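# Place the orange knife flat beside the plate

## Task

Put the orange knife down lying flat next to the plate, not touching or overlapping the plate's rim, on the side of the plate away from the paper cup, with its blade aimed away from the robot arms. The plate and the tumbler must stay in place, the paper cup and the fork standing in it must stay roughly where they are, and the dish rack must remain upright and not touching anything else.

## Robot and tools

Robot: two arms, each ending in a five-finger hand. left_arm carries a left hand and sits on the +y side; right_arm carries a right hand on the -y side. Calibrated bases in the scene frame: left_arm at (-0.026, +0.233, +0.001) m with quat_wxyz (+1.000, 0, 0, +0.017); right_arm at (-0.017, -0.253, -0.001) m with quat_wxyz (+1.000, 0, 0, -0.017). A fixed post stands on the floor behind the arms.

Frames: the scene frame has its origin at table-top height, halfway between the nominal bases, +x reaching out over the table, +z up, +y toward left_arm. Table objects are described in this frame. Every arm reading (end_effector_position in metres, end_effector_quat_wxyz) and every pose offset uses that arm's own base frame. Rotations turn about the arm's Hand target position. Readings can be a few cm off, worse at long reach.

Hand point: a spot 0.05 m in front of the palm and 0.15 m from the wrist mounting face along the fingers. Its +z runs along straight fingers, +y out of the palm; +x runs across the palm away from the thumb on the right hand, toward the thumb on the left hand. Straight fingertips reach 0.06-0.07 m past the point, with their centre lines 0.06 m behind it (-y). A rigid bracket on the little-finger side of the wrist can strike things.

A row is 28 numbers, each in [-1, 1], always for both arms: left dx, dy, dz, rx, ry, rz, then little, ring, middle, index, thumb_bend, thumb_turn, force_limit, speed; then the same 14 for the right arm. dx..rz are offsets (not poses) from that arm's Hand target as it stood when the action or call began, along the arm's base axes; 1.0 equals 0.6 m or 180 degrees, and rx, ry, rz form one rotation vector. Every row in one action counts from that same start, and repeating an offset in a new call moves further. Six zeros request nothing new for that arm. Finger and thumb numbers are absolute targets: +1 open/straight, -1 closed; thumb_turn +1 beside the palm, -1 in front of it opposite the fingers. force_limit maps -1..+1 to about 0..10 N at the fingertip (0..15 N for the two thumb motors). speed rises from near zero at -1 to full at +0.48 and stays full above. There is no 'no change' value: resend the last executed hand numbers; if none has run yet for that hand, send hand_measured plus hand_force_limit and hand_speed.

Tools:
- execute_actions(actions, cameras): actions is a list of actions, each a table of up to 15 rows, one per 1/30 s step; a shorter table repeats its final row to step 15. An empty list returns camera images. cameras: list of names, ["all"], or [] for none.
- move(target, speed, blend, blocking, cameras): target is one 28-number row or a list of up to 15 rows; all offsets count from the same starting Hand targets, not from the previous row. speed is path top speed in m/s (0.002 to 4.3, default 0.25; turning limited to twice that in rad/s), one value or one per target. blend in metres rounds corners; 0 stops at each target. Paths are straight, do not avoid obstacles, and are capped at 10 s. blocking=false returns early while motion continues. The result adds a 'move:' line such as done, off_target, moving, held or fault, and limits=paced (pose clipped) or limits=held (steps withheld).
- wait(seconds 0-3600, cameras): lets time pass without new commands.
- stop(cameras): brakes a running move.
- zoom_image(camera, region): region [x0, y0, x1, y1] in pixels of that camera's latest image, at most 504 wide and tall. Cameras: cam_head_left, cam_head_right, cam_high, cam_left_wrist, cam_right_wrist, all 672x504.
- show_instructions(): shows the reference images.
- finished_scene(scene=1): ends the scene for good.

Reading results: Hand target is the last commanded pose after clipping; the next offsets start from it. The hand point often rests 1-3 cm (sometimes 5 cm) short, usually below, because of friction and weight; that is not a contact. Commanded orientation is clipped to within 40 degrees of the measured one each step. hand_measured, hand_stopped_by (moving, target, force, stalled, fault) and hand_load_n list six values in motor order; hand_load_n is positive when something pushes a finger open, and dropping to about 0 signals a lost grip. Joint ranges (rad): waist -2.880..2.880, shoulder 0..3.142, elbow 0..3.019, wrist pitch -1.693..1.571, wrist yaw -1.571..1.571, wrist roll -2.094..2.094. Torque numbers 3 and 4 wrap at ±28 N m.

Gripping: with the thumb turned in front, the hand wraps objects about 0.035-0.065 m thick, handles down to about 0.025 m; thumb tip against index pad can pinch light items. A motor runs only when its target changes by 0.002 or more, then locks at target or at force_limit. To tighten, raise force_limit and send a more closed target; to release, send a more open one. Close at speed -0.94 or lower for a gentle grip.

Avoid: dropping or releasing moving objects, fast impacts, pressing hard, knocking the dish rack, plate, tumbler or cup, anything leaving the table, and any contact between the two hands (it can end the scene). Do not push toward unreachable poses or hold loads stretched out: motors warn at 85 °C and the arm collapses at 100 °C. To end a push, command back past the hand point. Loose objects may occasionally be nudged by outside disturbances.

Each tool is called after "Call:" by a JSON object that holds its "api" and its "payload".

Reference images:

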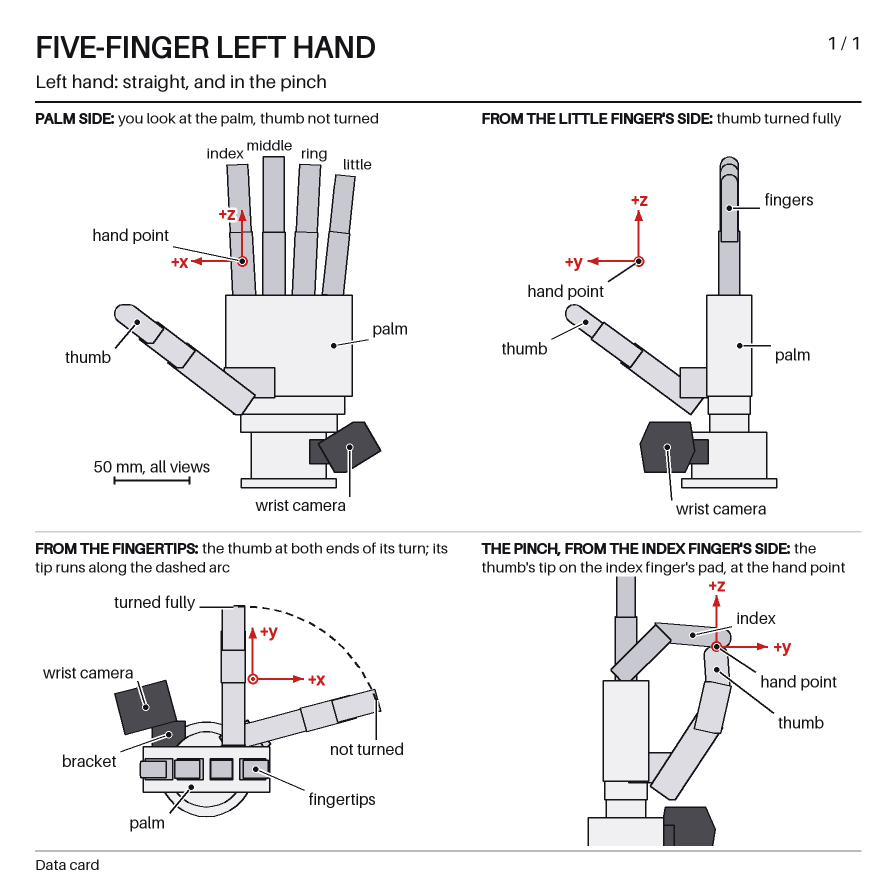

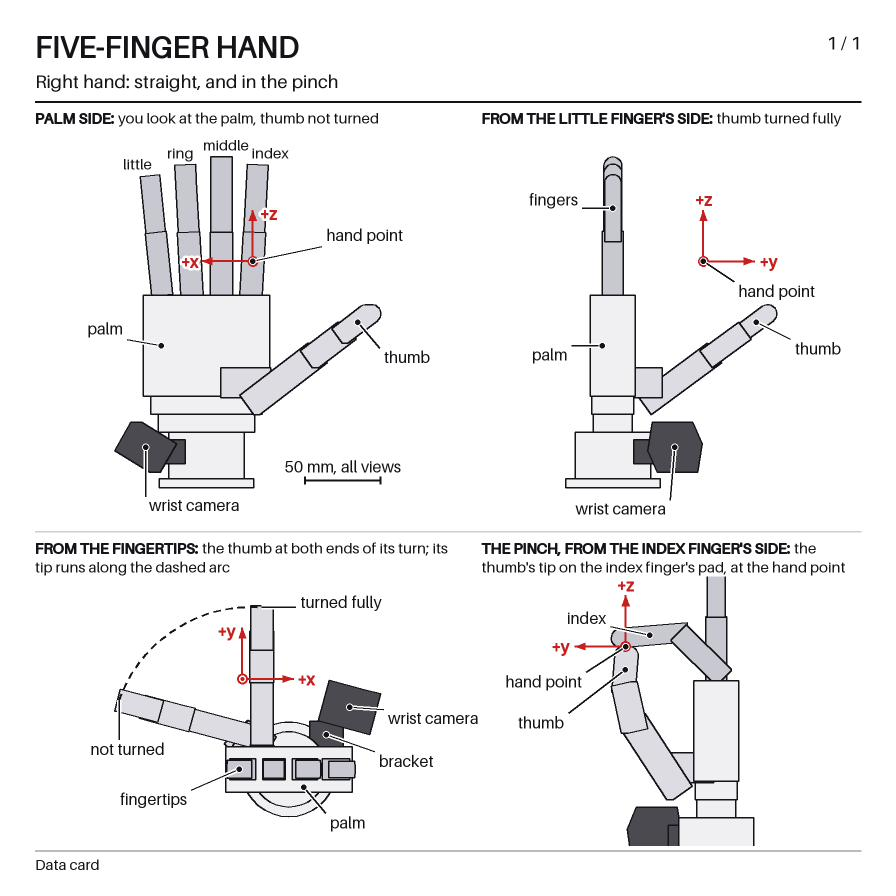

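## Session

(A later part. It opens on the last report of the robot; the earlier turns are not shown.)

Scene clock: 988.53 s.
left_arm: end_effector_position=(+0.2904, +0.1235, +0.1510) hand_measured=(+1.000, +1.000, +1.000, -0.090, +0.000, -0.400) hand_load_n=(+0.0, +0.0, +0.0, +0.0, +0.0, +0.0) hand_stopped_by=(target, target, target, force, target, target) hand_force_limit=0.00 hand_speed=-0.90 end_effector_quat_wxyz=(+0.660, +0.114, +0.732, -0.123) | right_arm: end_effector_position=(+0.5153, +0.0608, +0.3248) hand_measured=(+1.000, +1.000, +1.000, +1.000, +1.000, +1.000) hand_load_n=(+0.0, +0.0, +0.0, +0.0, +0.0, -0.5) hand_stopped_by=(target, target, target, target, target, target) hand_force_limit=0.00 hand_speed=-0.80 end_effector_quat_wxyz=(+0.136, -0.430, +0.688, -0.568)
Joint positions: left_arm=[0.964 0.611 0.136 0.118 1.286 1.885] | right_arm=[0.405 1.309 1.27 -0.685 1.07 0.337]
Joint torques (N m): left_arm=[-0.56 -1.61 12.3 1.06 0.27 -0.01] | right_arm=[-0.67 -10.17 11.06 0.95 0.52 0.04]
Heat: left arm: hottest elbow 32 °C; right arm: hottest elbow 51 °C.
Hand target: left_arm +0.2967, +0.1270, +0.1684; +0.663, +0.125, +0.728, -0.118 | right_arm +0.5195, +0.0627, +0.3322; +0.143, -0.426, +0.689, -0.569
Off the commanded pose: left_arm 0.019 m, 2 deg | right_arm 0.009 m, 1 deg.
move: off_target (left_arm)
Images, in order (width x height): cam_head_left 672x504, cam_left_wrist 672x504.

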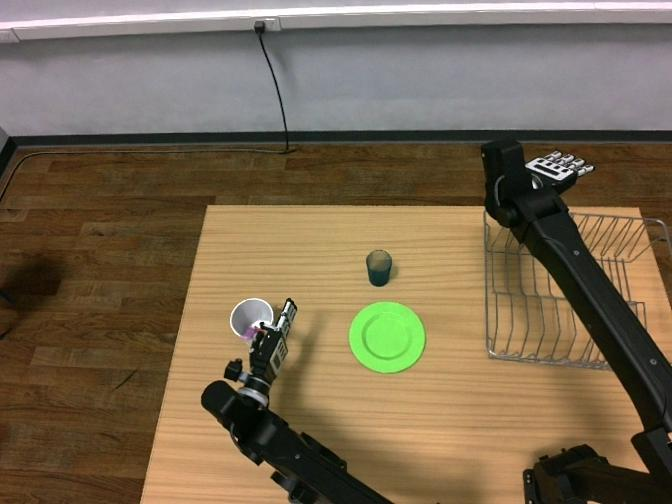

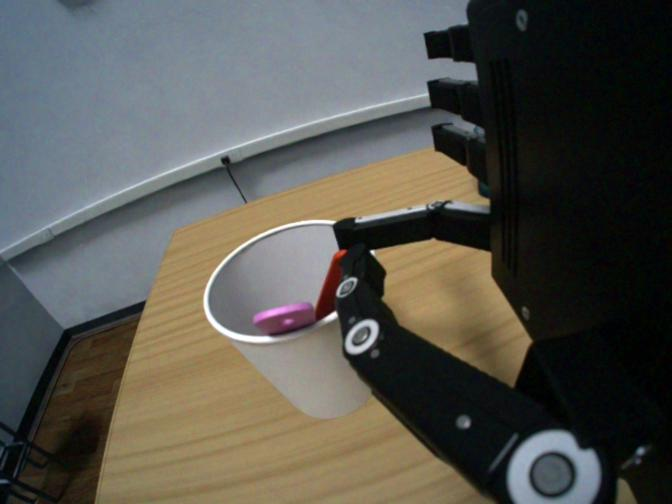

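Call:
{"api": "move", "payload": {"target": [[0, 0, 0, 0, 0, 0, 1, 1, 1, 0.03, 0.0, -0.4, 0.0, -0.9, 0, 0, 0, 0, 0, 0, 1, 1, 1, 1, 1, 1, 0, -0.8], [-0.007, -0.003, -0.05, 0, 0, 0, 1, 1, 1, 0.03, 0.0, -0.4, 0.0, -0.9, 0, 0, 0, 0, 0, 0, 1, 1, 1, 1, 1, 1, 0, -0.8]], "speed": 0.04, "cameras": ["cam_left_wrist", "cam_head_left", "cam_high"]}}

Call:
{"api": "zoom_image", "payload": {"camera": "cam_left_wrist", "region": [240, 180, 440, 340]}}

Call:
{"api": "zoom_image", "payload": {"camera": "cam_head_left", "region": [220, 280, 320, 360]}}

Call:
{"api": "zoom_image", "payload": {"camera": "cam_high", "region": [480, 60, 580, 180]}}

Scene clock: 1005.40 s.
left_arm: end_effector_position=(+0.2920, +0.1243, +0.1372) hand_measured=(+1.000, +1.000, +1.000, +0.030, +0.000, -0.400) hand_load_n=(+0.0, +0.0, +0.0, +0.0, +0.0, +0.5) hand_stopped_by=(target, target, target, target, target, target) hand_force_limit=0.00 hand_speed=-0.90 end_effector_quat_wxyz=(+0.661, +0.119, +0.731, -0.124) | right_arm: end_effector_position=(+0.5153, +0.0608, +0.3248) hand_measured=(+1.000, +1.000, +1.000, +1.000, +1.000, +1.000) hand_load_n=(+0.0, +0.0, +0.0, +0.0, +0.0, +0.0) hand_stopped_by=(target, target, target, target, target, target) hand_force_limit=0.00 hand_speed=-0.80 end_effector_quat_wxyz=(+0.136, -0.430, +0.688, -0.568)
Joint positions: left_arm=[0.964 0.695 0.109 0.227 1.294 1.894] | right_arm=[0.405 1.309 1.27 -0.685 1.07 0.337]
Joint torques (N m): left_arm=[0.21 -1.2 8.84 2.35 0.43 0.11] | right_arm=[-0.79 -9.47 11.02 1.02 0.47 0.04]
Heat: left arm: hottest elbow 35 °C; right arm: hottest elbow 51 °C.
Hand target: left_arm +0.2925, +0.1252, +0.1385; +0.663, +0.125, +0.728, -0.118 | right_arm +0.5195, +0.0627, +0.3322; +0.143, -0.426, +0.689, -0.569
Off the commanded pose: left_arm 0.002 m, 1 deg | right_arm 0.009 m, 1 deg.
move: done
Images, in order (width x height): cam_head_left 672x504, cam_high 672x504, cam_left_wrist 672x504.

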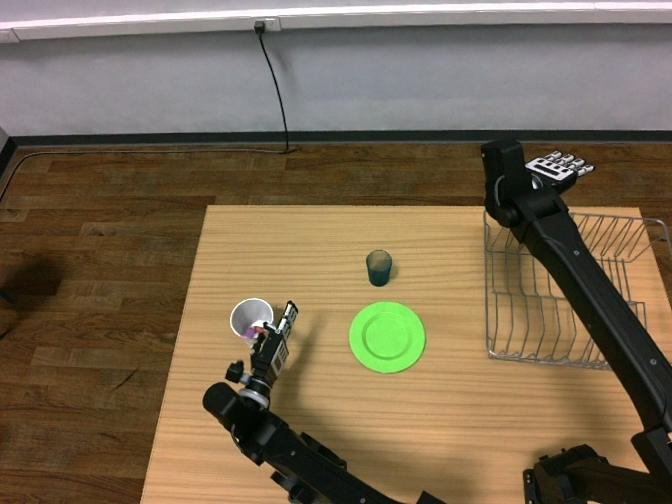

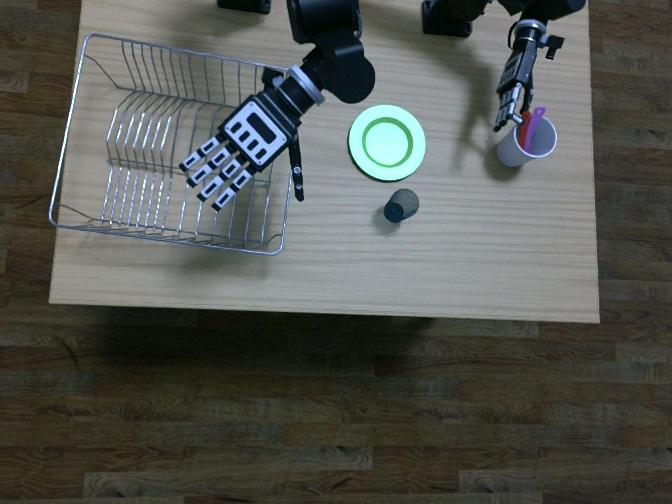

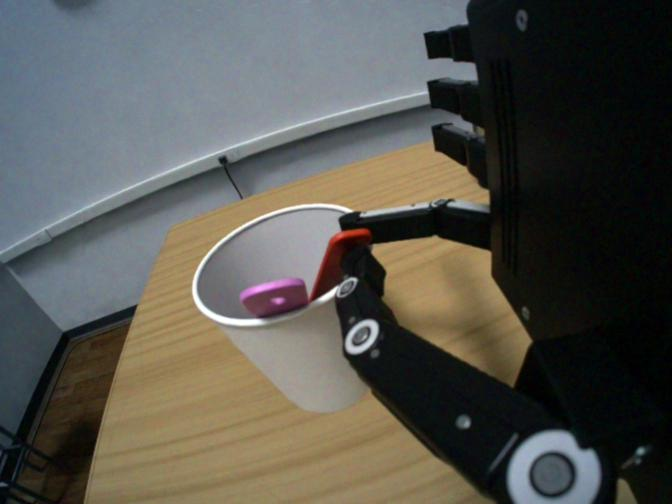

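Scaled by 2.520 from the camera's image (finer frame: 960x720).

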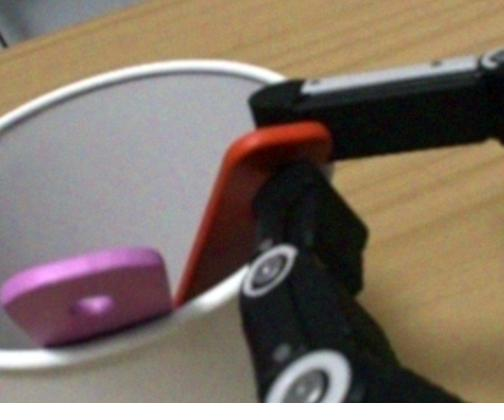

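Scaled by 5.040 from the camera's image (finer frame: 960x720).

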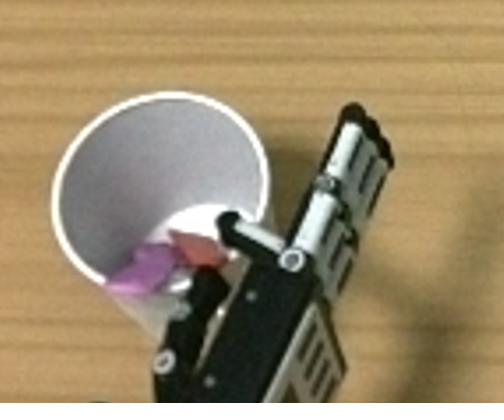

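Scaled by 4.200 from the camera's image (finer frame: 960x720).

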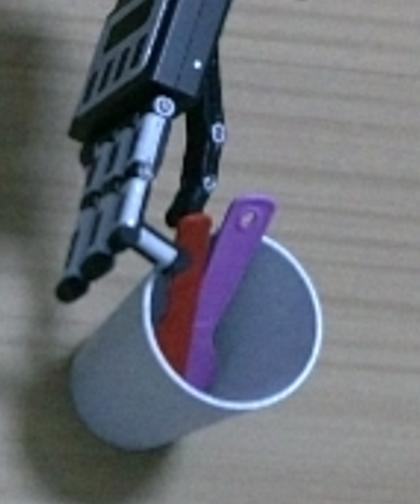

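Call:
{"api": "move", "payload": {"target": [0, 0, 0, 0, 0, 0, 1, 1, 1, -0.4, 0.0, -0.4, 0.1, -0.9, 0, 0, 0, 0, 0, 0, 1, 1, 1, 1, 1, 1, 0, -0.8], "speed": 0.04, "cameras": ["cam_left_wrist", "cam_head_left"]}}

Call:
{"api": "zoom_image", "payload": {"camera": "cam_left_wrist", "region": [240, 180, 440, 340]}}

Call:
{"api": "zoom_image", "payload": {"camera": "cam_head_left", "region": [220, 280, 320, 360]}}

Scene clock: 1023.37 s.
left_arm: end_effector_position=(+0.2920, +0.1240, +0.1372) hand_measured=(+1.000, +1.000, +1.000, -0.182, +0.000, -0.400) hand_load_n=(+0.0, +0.0, +0.0, +7.0, +0.0, +0.0) hand_stopped_by=(target, target, target, force, target, target) hand_force_limit=0.10 hand_speed=-0.90 end_effector_quat_wxyz=(+0.661, +0.119, +0.731, -0.124) | right_arm: end_effector_position=(+0.5153, +0.0608, +0.3248) hand_measured=(+1.000, +1.000, +1.000, +1.000, +1.000, +1.000) hand_load_n=(+0.0, +0.0, +0.0, +0.0, +0.0, +0.0) hand_stopped_by=(target, target, target, target, target, target) hand_force_limit=0.00 hand_speed=-0.80 end_effector_quat_wxyz=(+0.136, -0.430, +0.688, -0.568)
Joint positions: left_arm=[0.964 0.695 0.109 0.227 1.295 1.894] | right_arm=[0.405 1.309 1.27 -0.685 1.07 0.337]
Joint torques (N m): left_arm=[0.15 -1.14 8.81 2.37 0.4 0.11] | right_arm=[-0.26 -9.7 11.15 1.02 0.56 0.07]
Heat: left arm: hottest elbow 33 °C; right arm: hottest elbow 51 °C.
Hand target: left_arm +0.2925, +0.1251, +0.1385; +0.663, +0.125, +0.728, -0.118 | right_arm +0.5195, +0.0627, +0.3322; +0.143, -0.426, +0.689, -0.569
Off the commanded pose: left_arm 0.002 m, 1 deg | right_arm 0.009 m, 1 deg.
move: done
Images, in order (width x height): cam_head_left 672x504, cam_left_wrist 672x504.

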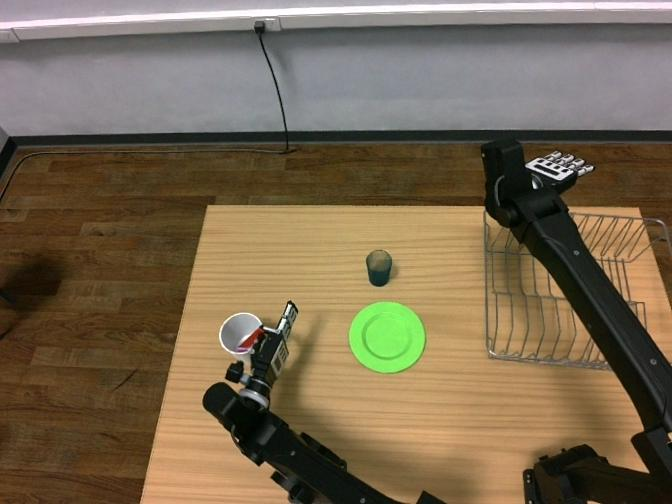

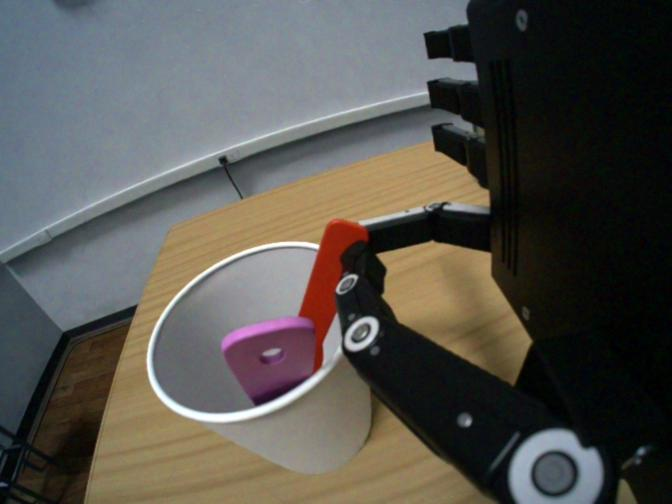

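Scaled by 2.520 from the camera's image (finer frame: 960x720).

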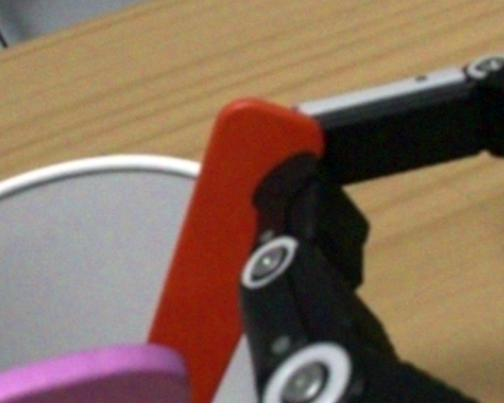

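Scaled by 5.040 from the camera's image (finer frame: 960x720).

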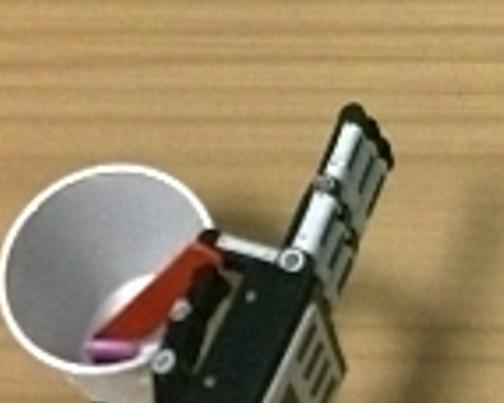

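Call:
{"api": "wait", "payload": {"seconds": 0.1, "cameras": ["cam_high", "cam_head_left", "cam_head_right"]}}

Call:
{"api": "zoom_image", "payload": {"camera": "cam_high", "region": [480, 60, 580, 180]}}

Call:
{"api": "zoom_image", "payload": {"camera": "cam_head_right", "region": [200, 280, 320, 380]}}

Scene clock: 1030.70 s.
left_arm: end_effector_position=(+0.2920, +0.1240, +0.1372) hand_measured=(+1.000, +1.000, +1.000, -0.182, +0.000, -0.400) hand_load_n=(+0.0, -0.5, +0.0, +7.0, -0.5, -0.5) hand_stopped_by=(target, target, target, force, target, target) hand_force_limit=0.10 hand_speed=-0.90 end_effector_quat_wxyz=(+0.661, +0.119, +0.731, -0.124) | right_arm: end_effector_position=(+0.5153, +0.0608, +0.3248) hand_measured=(+1.000, +1.000, +1.000, +1.000, +1.000, +1.000) hand_load_n=(+0.0, +0.0, +0.0, +0.0, +0.0, +0.0) hand_stopped_by=(target, target, target, target, target, target) hand_force_limit=0.00 hand_speed=-0.80 end_effector_quat_wxyz=(+0.136, -0.430, +0.688, -0.568)
Joint positions: left_arm=[0.964 0.695 0.109 0.227 1.295 1.894] | right_arm=[0.405 1.309 1.27 -0.685 1.07 0.337]
Joint torques (N m): left_arm=[0.32 -1.2 8.84 2.37 0.39 0.11] | right_arm=[-0.91 -9.76 10.91 1.14 0.52 0.04]
Heat: left arm: hottest elbow 33 °C; right arm: hottest elbow 51 °C.
Hand target: left_arm +0.2925, +0.1251, +0.1385; +0.663, +0.125, +0.728, -0.118 | right_arm +0.5195, +0.0627, +0.3322; +0.143, -0.426, +0.689, -0.569
Off the commanded pose: left_arm 0.002 m, 1 deg | right_arm 0.009 m, 1 deg.
wait: 0.10 s; at rest from the start
Images, in order (width x height): cam_head_left 672x504, cam_head_right 672x504, cam_high 672x504.

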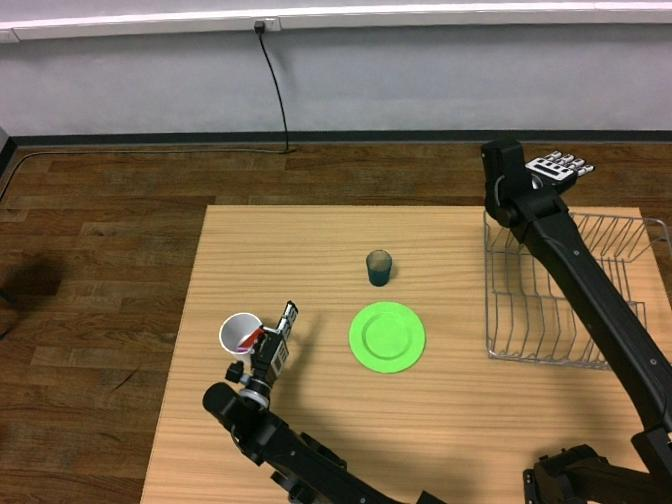

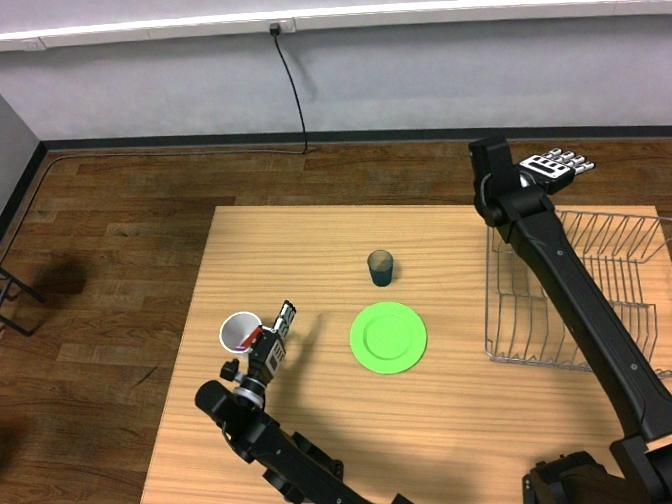

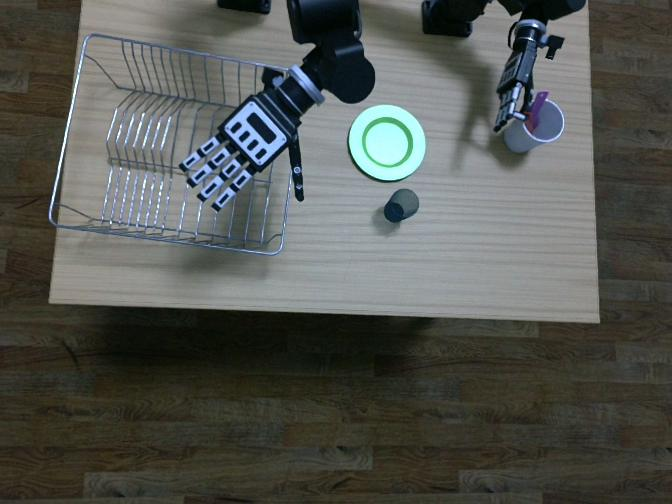

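Scaled by 4.200 from the camera's image (finer frame: 960x720).

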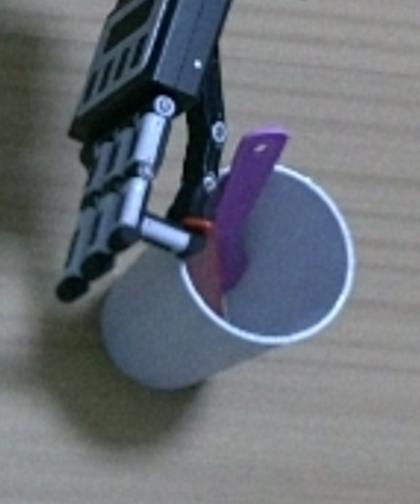

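Scaled by 4.200 from the camera's image (finer frame: 960x720).

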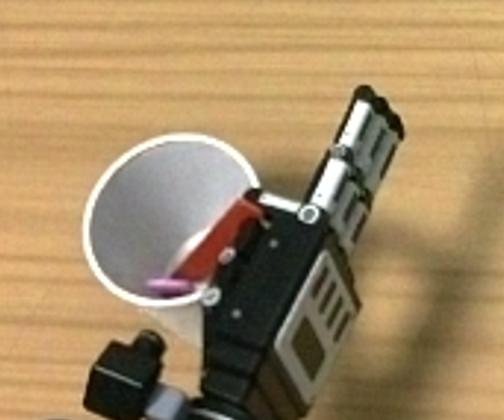

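Call:
{"api": "move", "payload": {"target": [0.003, 0.005, 0.05, 0, 0, 0, 1, 1, 1, -0.4, 0.0, -0.4, 0.1, -0.9, 0, 0, 0, 0, 0, 0, 1, 1, 1, 1, 1, 1, 0, -0.8], "speed": 0.04, "cameras": ["cam_left_wrist", "cam_head_left", "cam_high"]}}

Call:
{"api": "zoom_image", "payload": {"camera": "cam_head_left", "region": [200, 280, 320, 380]}}

Call:
{"api": "zoom_image", "payload": {"camera": "cam_high", "region": [480, 60, 580, 180]}}

Scene clock: 1051.47 s.
left_arm: end_effector_position=(+0.2899, +0.1208, +0.1497) hand_measured=(+1.000, +1.000, +1.000, -0.182, +0.000, -0.400) hand_load_n=(+0.0, +0.0, +0.0, +7.0, +0.0, +0.0) hand_stopped_by=(target, target, target, force, target, target) hand_force_limit=0.10 hand_speed=-0.90 end_effector_quat_wxyz=(+0.658, +0.114, +0.733, -0.130) | right_arm: end_effector_position=(+0.5153, +0.0608, +0.3248) hand_measured=(+1.000, +1.000, +1.000, +1.000, +1.000, +1.000) hand_load_n=(+0.0, +0.0, +0.0, +0.0, +0.0, -0.5) hand_stopped_by=(target, target, target, target, target, target) hand_force_limit=0.00 hand_speed=-0.80 end_effector_quat_wxyz=(+0.136, -0.430, +0.688, -0.568)
Joint positions: left_arm=[0.964 0.609 0.138 0.095 1.295 1.894] | right_arm=[0.405 1.309 1.27 -0.685 1.07 0.337]
Joint torques (N m): left_arm=[0.38 -1.79 12.31 1.09 0.44 0.07] | right_arm=[-1.14 -10.17 10.96 1.11 0.54 0.08]
Heat: left arm: hottest elbow 32 °C; right arm: hottest elbow 51 °C.
Hand target: left_arm +0.2943, +0.1281, +0.1684; +0.663, +0.125, +0.728, -0.118 | right_arm +0.5195, +0.0627, +0.3322; +0.143, -0.426, +0.689, -0.569
Off the commanded pose: left_arm 0.021 m, 2 deg | right_arm 0.009 m, 1 deg.
move: off_target (left_arm)
Images, in order (width x height): cam_head_left 672x504, cam_high 672x504, cam_left_wrist 672x504.

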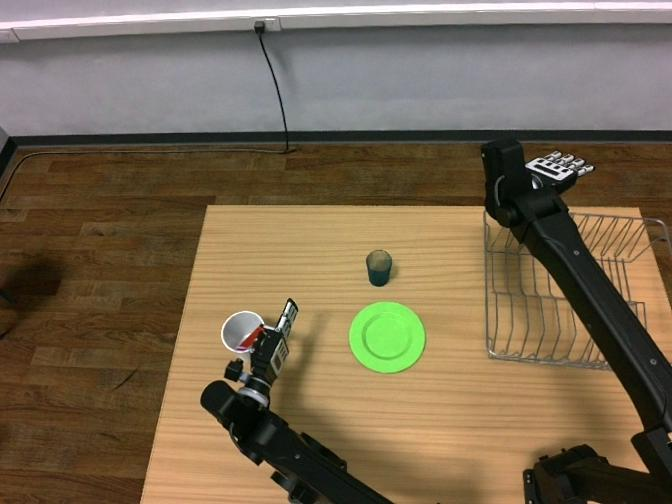

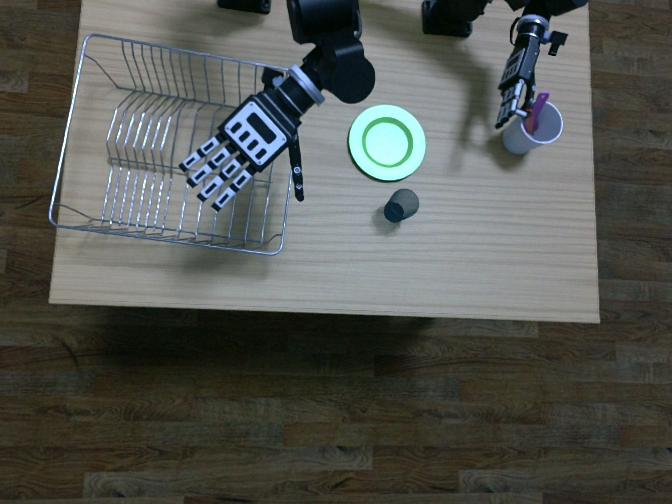

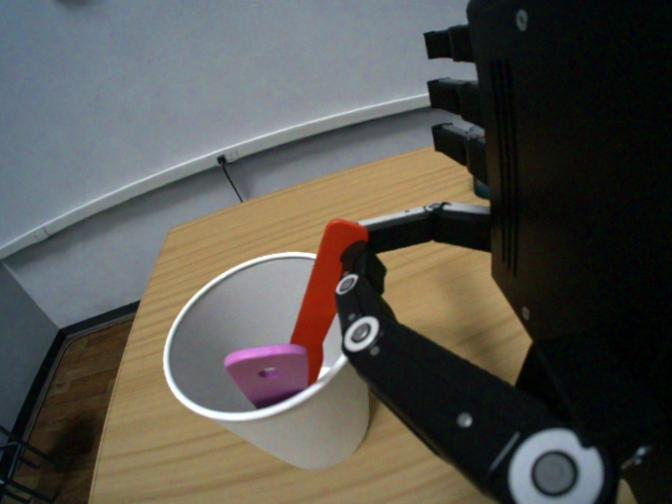

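Scaled by 4.200 from the camera's image (finer frame: 960x720).

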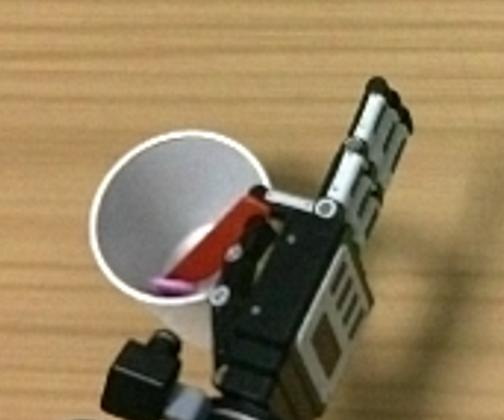

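Scaled by 4.200 from the camera's image (finer frame: 960x720).

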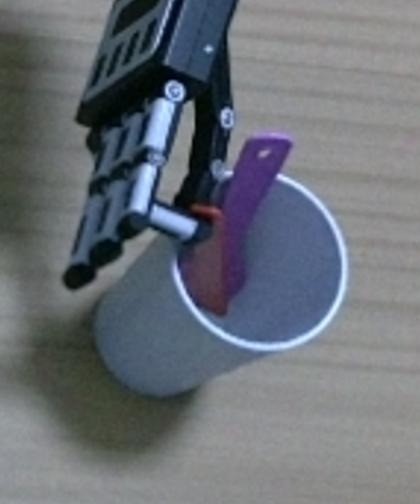

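Call:
{"api": "move", "payload": {"target": [0.005, 0.008, 0.07, 0, 0, 0, 1, 1, 1, -0.4, 0.0, -0.4, 0.1, -0.9, 0, 0, 0, 0, 0, 0, 1, 1, 1, 1, 1, 1, 0, -0.8], "speed": 0.05, "cameras": ["cam_left_wrist", "cam_head_left", "cam_high"]}}

Call:
{"api": "zoom_image", "payload": {"camera": "cam_head_left", "region": [200, 280, 320, 380]}}

Call:
{"api": "zoom_image", "payload": {"camera": "cam_high", "region": [480, 60, 580, 180]}}

Scene clock: 1059.40 s.
left_arm: end_effector_position=(+0.2943, +0.1270, +0.1899) hand_measured=(+1.000, +1.000, +1.000, -0.182, +0.000, -0.400) hand_load_n=(+0.0, +0.0, +0.0, +7.0, +0.0, -0.5) hand_stopped_by=(target, target, target, force, target, target) hand_force_limit=0.10 hand_speed=-0.90 end_effector_quat_wxyz=(+0.658, +0.114, +0.733, -0.131) | right_arm: end_effector_position=(+0.5153, +0.0608, +0.3248) hand_measured=(+1.000, +1.000, +1.000, +1.000, +1.000, +1.000) hand_load_n=(-0.5, +0.0, +0.0, +0.0, +0.0, +0.0) hand_stopped_by=(target, target, target, target, target, target) hand_force_limit=0.00 hand_speed=-0.80 end_effector_quat_wxyz=(+0.136, -0.430, +0.688, -0.568)
Joint positions: left_arm=[0.964 0.551 0.241 -0.07 1.296 1.894] | right_arm=[0.405 1.309 1.27 -0.685 1.07 0.337]
Joint torques (N m): left_arm=[0.38 -1.79 12.97 1.06 0.45 0.09] | right_arm=[-0.91 -9.76 10.99 0.9 0.54 0.04]
Heat: left arm: hottest elbow 33 °C; right arm: hottest elbow 51 °C.
Hand target: left_arm +0.2973, +0.1330, +0.2105; +0.663, +0.125, +0.728, -0.118 | right_arm +0.5195, +0.0627, +0.3322; +0.143, -0.426, +0.689, -0.569
Off the commanded pose: left_arm 0.022 m, 2 deg | right_arm 0.009 m, 1 deg.
move: off_target (left_arm)
Images, in order (width x height): cam_head_left 672x504, cam_high 672x504, cam_left_wrist 672x504.

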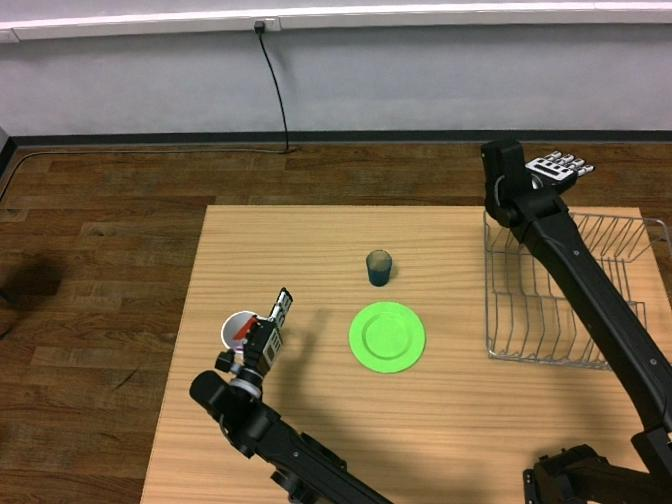

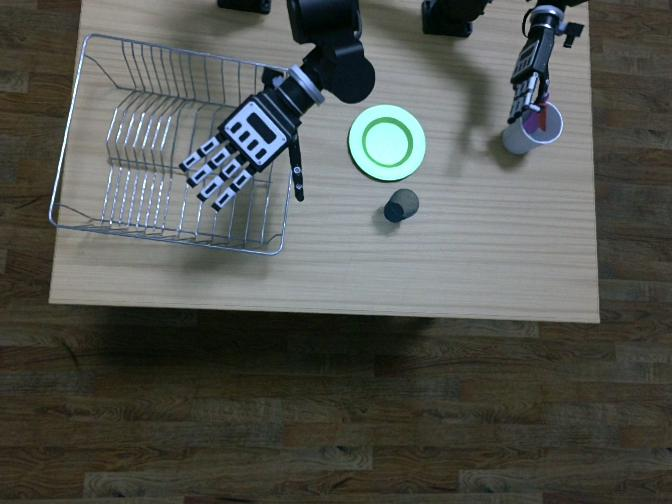

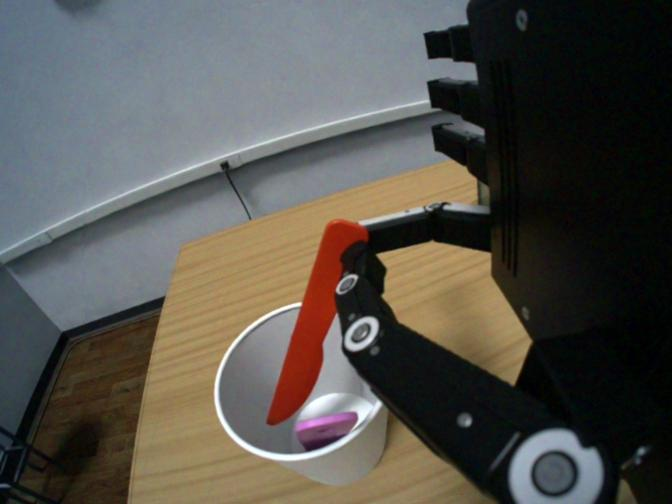

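Scaled by 4.200 from the camera's image (finer frame: 960x720).

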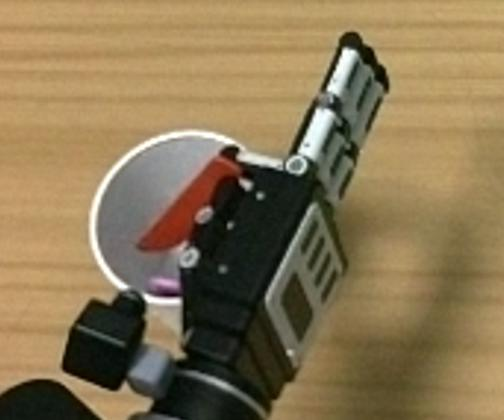

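Scaled by 4.200 from the camera's image (finer frame: 960x720).

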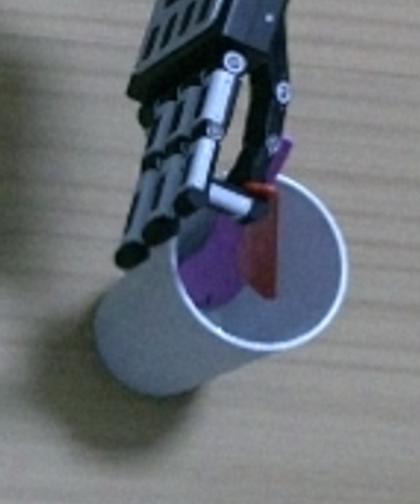

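Call:
{"api": "move", "payload": {"target": [0.005, 0.005, 0.14, 0, 0, 0, 1, 1, 1, -0.4, 0.0, -0.4, 0.1, -0.9, 0, 0, 0, 0, 0, 0, 1, 1, 1, 1, 1, 1, 0, -0.8], "speed": 0.06, "cameras": ["cam_left_wrist", "cam_head_left", "cam_high"]}}

Call:
{"api": "zoom_image", "payload": {"camera": "cam_head_left", "region": [200, 260, 320, 380]}}

Call:
{"api": "zoom_image", "payload": {"camera": "cam_high", "region": [480, 60, 580, 180]}}

Scene clock: 1081.70 s.
left_arm: end_effector_position=(+0.2989, +0.1338, +0.2736) hand_measured=(+1.000, +1.000, +1.000, -0.182, +0.000, -0.400) hand_load_n=(+0.0, +0.0, +0.0, +7.0, +0.0, -0.5) hand_stopped_by=(target, target, target, force, target, target) hand_force_limit=0.10 hand_speed=-0.90 end_effector_quat_wxyz=(+0.659, +0.115, +0.732, -0.130) | right_arm: end_effector_position=(+0.5153, +0.0608, +0.3248) hand_measured=(+1.000, +1.000, +1.000, +1.000, +1.000, +1.000) hand_load_n=(+0.0, +0.0, +0.0, +0.0, +0.0, -0.5) hand_stopped_by=(target, target, target, target, target, target) hand_force_limit=0.00 hand_speed=-0.80 end_effector_quat_wxyz=(+0.136, -0.430, +0.688, -0.568)
Joint positions: left_arm=[0.964 0.512 0.453 -0.315 1.296 1.894] | right_arm=[0.405 1.309 1.27 -0.685 1.07 0.337]
Joint torques (N m): left_arm=[0.21 -1.79 13.5 1.05 0.28 0.04] | right_arm=[-0.56 -9.99 11 1.13 0.54 0.02]
Heat: left arm: hottest elbow 38 °C; right arm: hottest elbow 52 °C.
Hand target: left_arm +0.3003, +0.1360, +0.2944; +0.663, +0.125, +0.728, -0.118 | right_arm +0.5195, +0.0627, +0.3322; +0.143, -0.426, +0.689, -0.569
Off the commanded pose: left_arm 0.021 m, 2 deg | right_arm 0.009 m, 1 deg.
move: off_target (left_arm)
Images, in order (width x height): cam_head_left 672x504, cam_high 672x504, cam_left_wrist 672x504.

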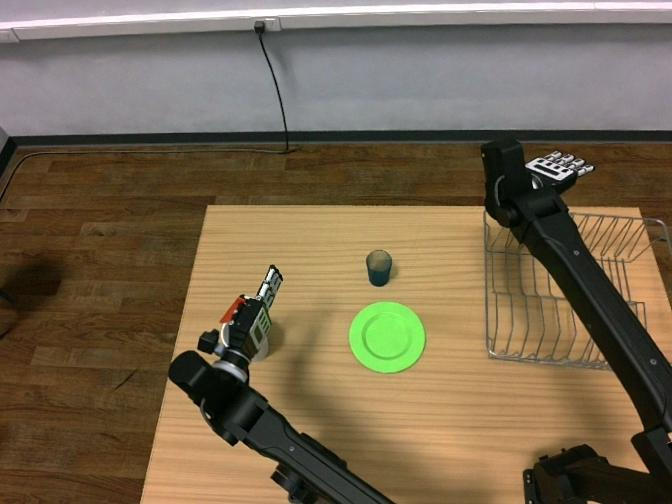

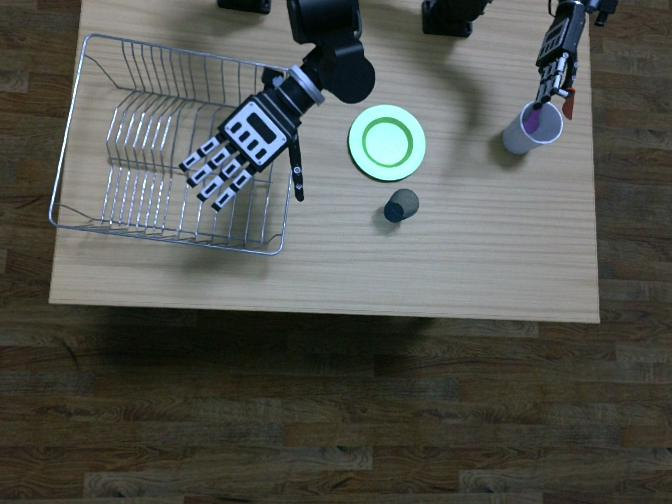

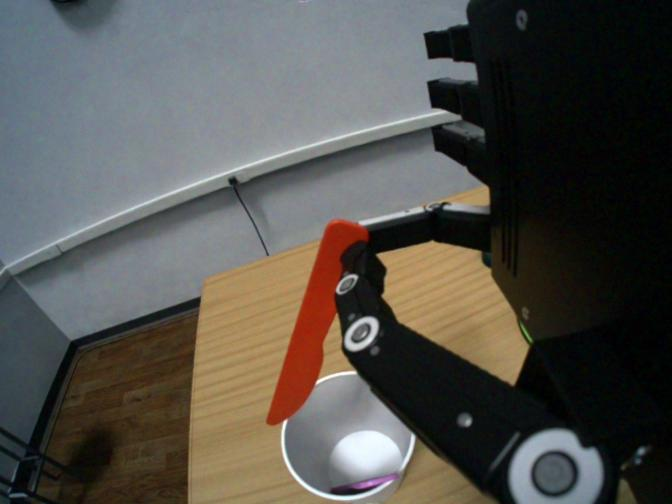

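Scaled by 4.200 from the camera's image (finer frame: 960x720).

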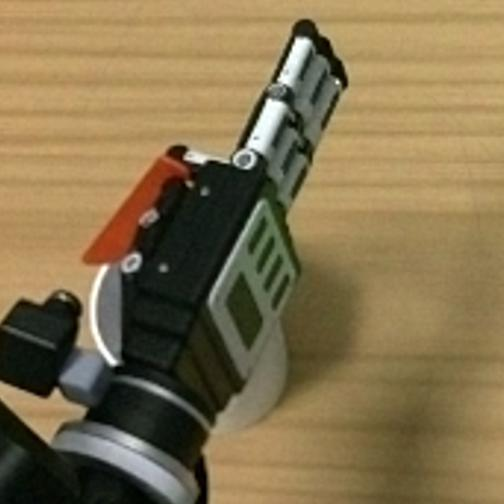

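Scaled by 4.200 from the camera's image (finer frame: 960x720).

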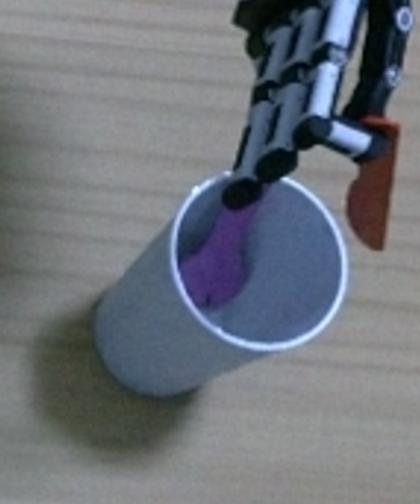

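Call:
{"api": "move", "payload": {"target": [0.258, -0.168, 0.026, 0, 0, 0.111, 1, 1, 1, -0.4, 0.0, -0.4, 0.1, -0.9, 0, 0, 0, 0, 0, 0, 1, 1, 1, 1, 1, 1, 0, -0.8], "speed": 0.1, "cameras": ["cam_left_wrist", "cam_head_left", "cam_high"]}}

Scene clock: 1319.83 s.
left_arm: end_effector_position=(+0.4452, +0.0395, +0.2818) hand_measured=(+1.000, +1.000, +1.000, -0.182, +0.000, -0.400) hand_load_n=(+0.0, +0.0, +0.0, +7.0, +0.0, -0.5) hand_stopped_by=(target, target, target, force, target, target) hand_force_limit=0.10 hand_speed=-0.90 end_effector_quat_wxyz=(+0.653, +0.001, +0.758, +0.006) | right_arm: end_effector_position=(+0.5153, +0.0608, +0.3248) hand_measured=(+1.000, +1.000, +1.000, +1.000, +1.000, +1.000) hand_load_n=(+0.0, +0.0, +0.0, +0.0, +0.0, +0.0) hand_stopped_by=(target, target, target, target, target, target) hand_force_limit=0.00 hand_speed=-0.80 end_effector_quat_wxyz=(+0.136, -0.430, +0.688, -0.568)
Joint positions: left_arm=[-0.085 0.837 0.557 0.131 -0.092 1.567] | right_arm=[0.405 1.309 1.27 -0.685 1.07 0.337]
Joint torques (N m): left_arm=[-0.56 -5.07 13.83 3.06 -0.17 -0.11] | right_arm=[-0.5 -10.17 11.03 1.24 0.61 -0.02]
Heat: left arm: hottest elbow 45 °C; right arm: hottest elbow 54 °C.
Hand target: left_arm +0.4551, +0.0351, +0.3101; +0.674, -0.003, +0.739, -0.001 | right_arm +0.5195, +0.0627, +0.3322; +0.143, -0.426, +0.689, -0.569
Off the commanded pose: left_arm 0.030 m, 3 deg | right_arm 0.009 m, 1 deg.
move: off_target (left_arm)
Images, in order (width x height): cam_head_left 672x504, cam_high 672x504, cam_left_wrist 672x504.

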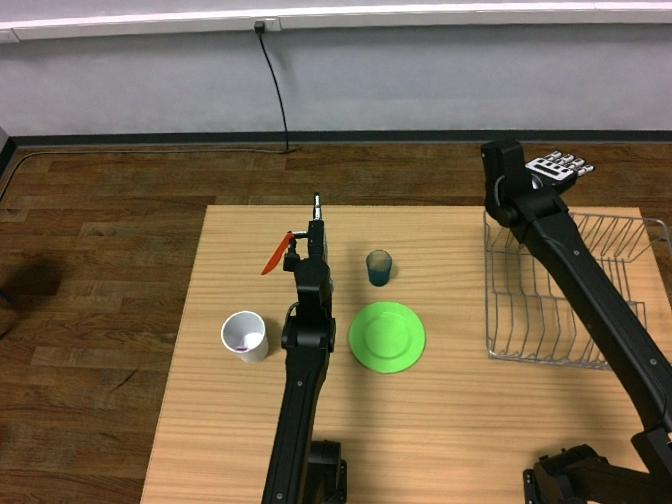

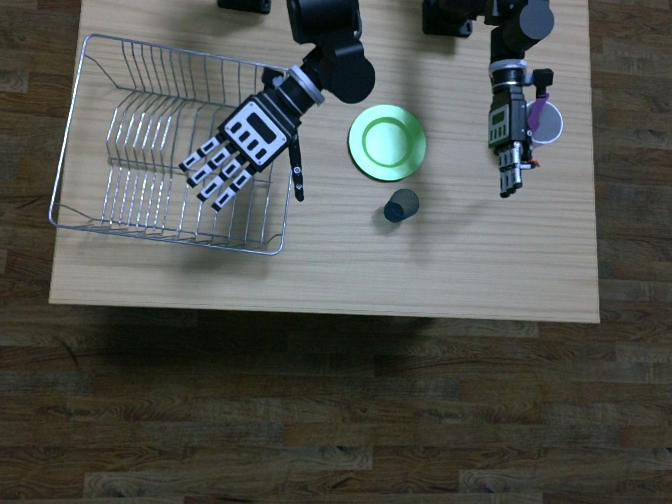

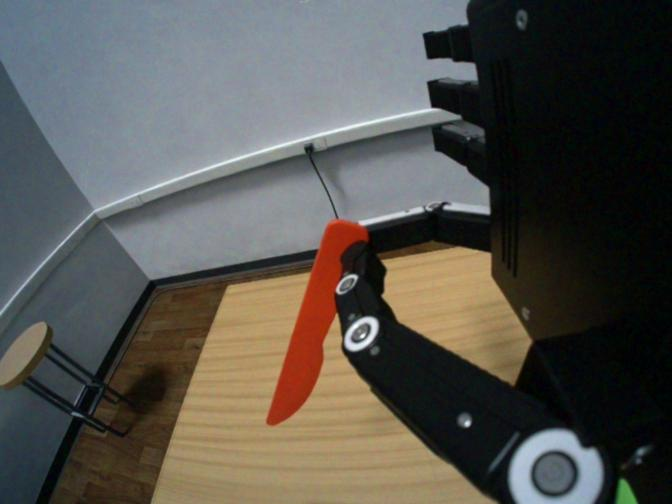

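Call:
{"api": "move", "payload": {"target": [0.142, 0.038, -0.242, 0, 0, 0, 1, 1, 1, -0.4, 0.0, -0.4, 0.1, -0.9, 0, 0, 0, 0, 0, 0, 1, 1, 1, 1, 1, 1, 0, -0.8], "speed": 0.1, "cameras": ["cam_left_wrist", "cam_head_left", "cam_high"]}}

Scene clock: 1345.00 s.
left_arm: end_effector_position=(+0.5355, +0.0518, +0.1568) hand_measured=(+1.000, +1.000, +1.000, -0.182, +0.000, -0.400) hand_load_n=(+0.0, +0.0, +0.0, +7.0, +0.0, +0.0) hand_stopped_by=(target, target, target, force, target, target) hand_force_limit=0.10 hand_speed=-0.90 end_effector_quat_wxyz=(+0.664, +0.002, +0.748, -0.003) | right_arm: end_effector_position=(+0.5153, +0.0608, +0.3248) hand_measured=(+1.000, +1.000, +1.000, +1.000, +1.000, +1.000) hand_load_n=(+0.0, +0.0, +0.0, +0.0, +0.0, -0.5) hand_stopped_by=(target, target, target, target, target, target) hand_force_limit=0.00 hand_speed=-0.80 end_effector_quat_wxyz=(+0.136, -0.430, +0.688, -0.568)
Joint positions: left_arm=[-0.018 1.416 0.531 0.766 -0.01 1.567] | right_arm=[0.405 1.309 1.27 -0.685 1.07 0.337]
Joint torques (N m): left_arm=[0.97 -10.23 8.54 3.06 0.1 -0.02] | right_arm=[-0.67 -10.75 11.1 1.07 0.64 0.11]
Heat: left arm: hottest elbow 47 °C; right arm: hottest elbow 54 °C.
Hand target: left_arm +0.5402, +0.0580, +0.1648; +0.674, -0.003, +0.739, -0.001 | right_arm +0.5195, +0.0627, +0.3322; +0.143, -0.426, +0.689, -0.569
Off the commanded pose: left_arm 0.011 m, 2 deg | right_arm 0.009 m, 1 deg.
move: off_target (left_arm)
Images, in order (width x height): cam_head_left 672x504, cam_high 672x504, cam_left_wrist 672x504.

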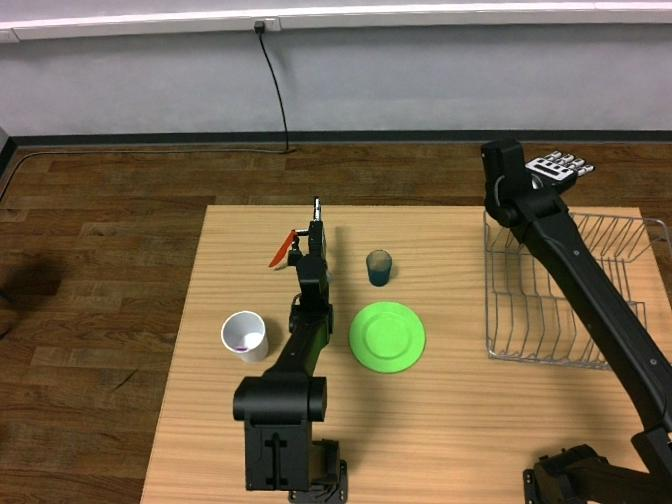

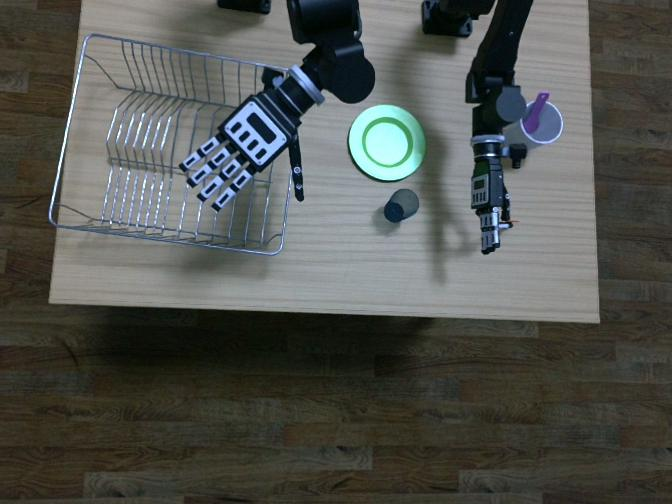

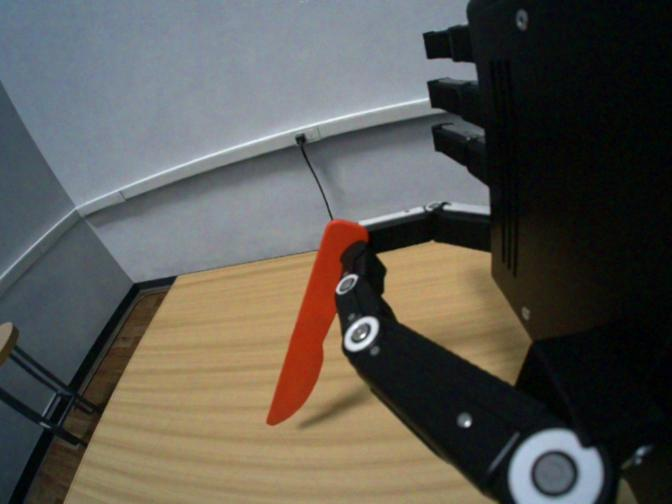

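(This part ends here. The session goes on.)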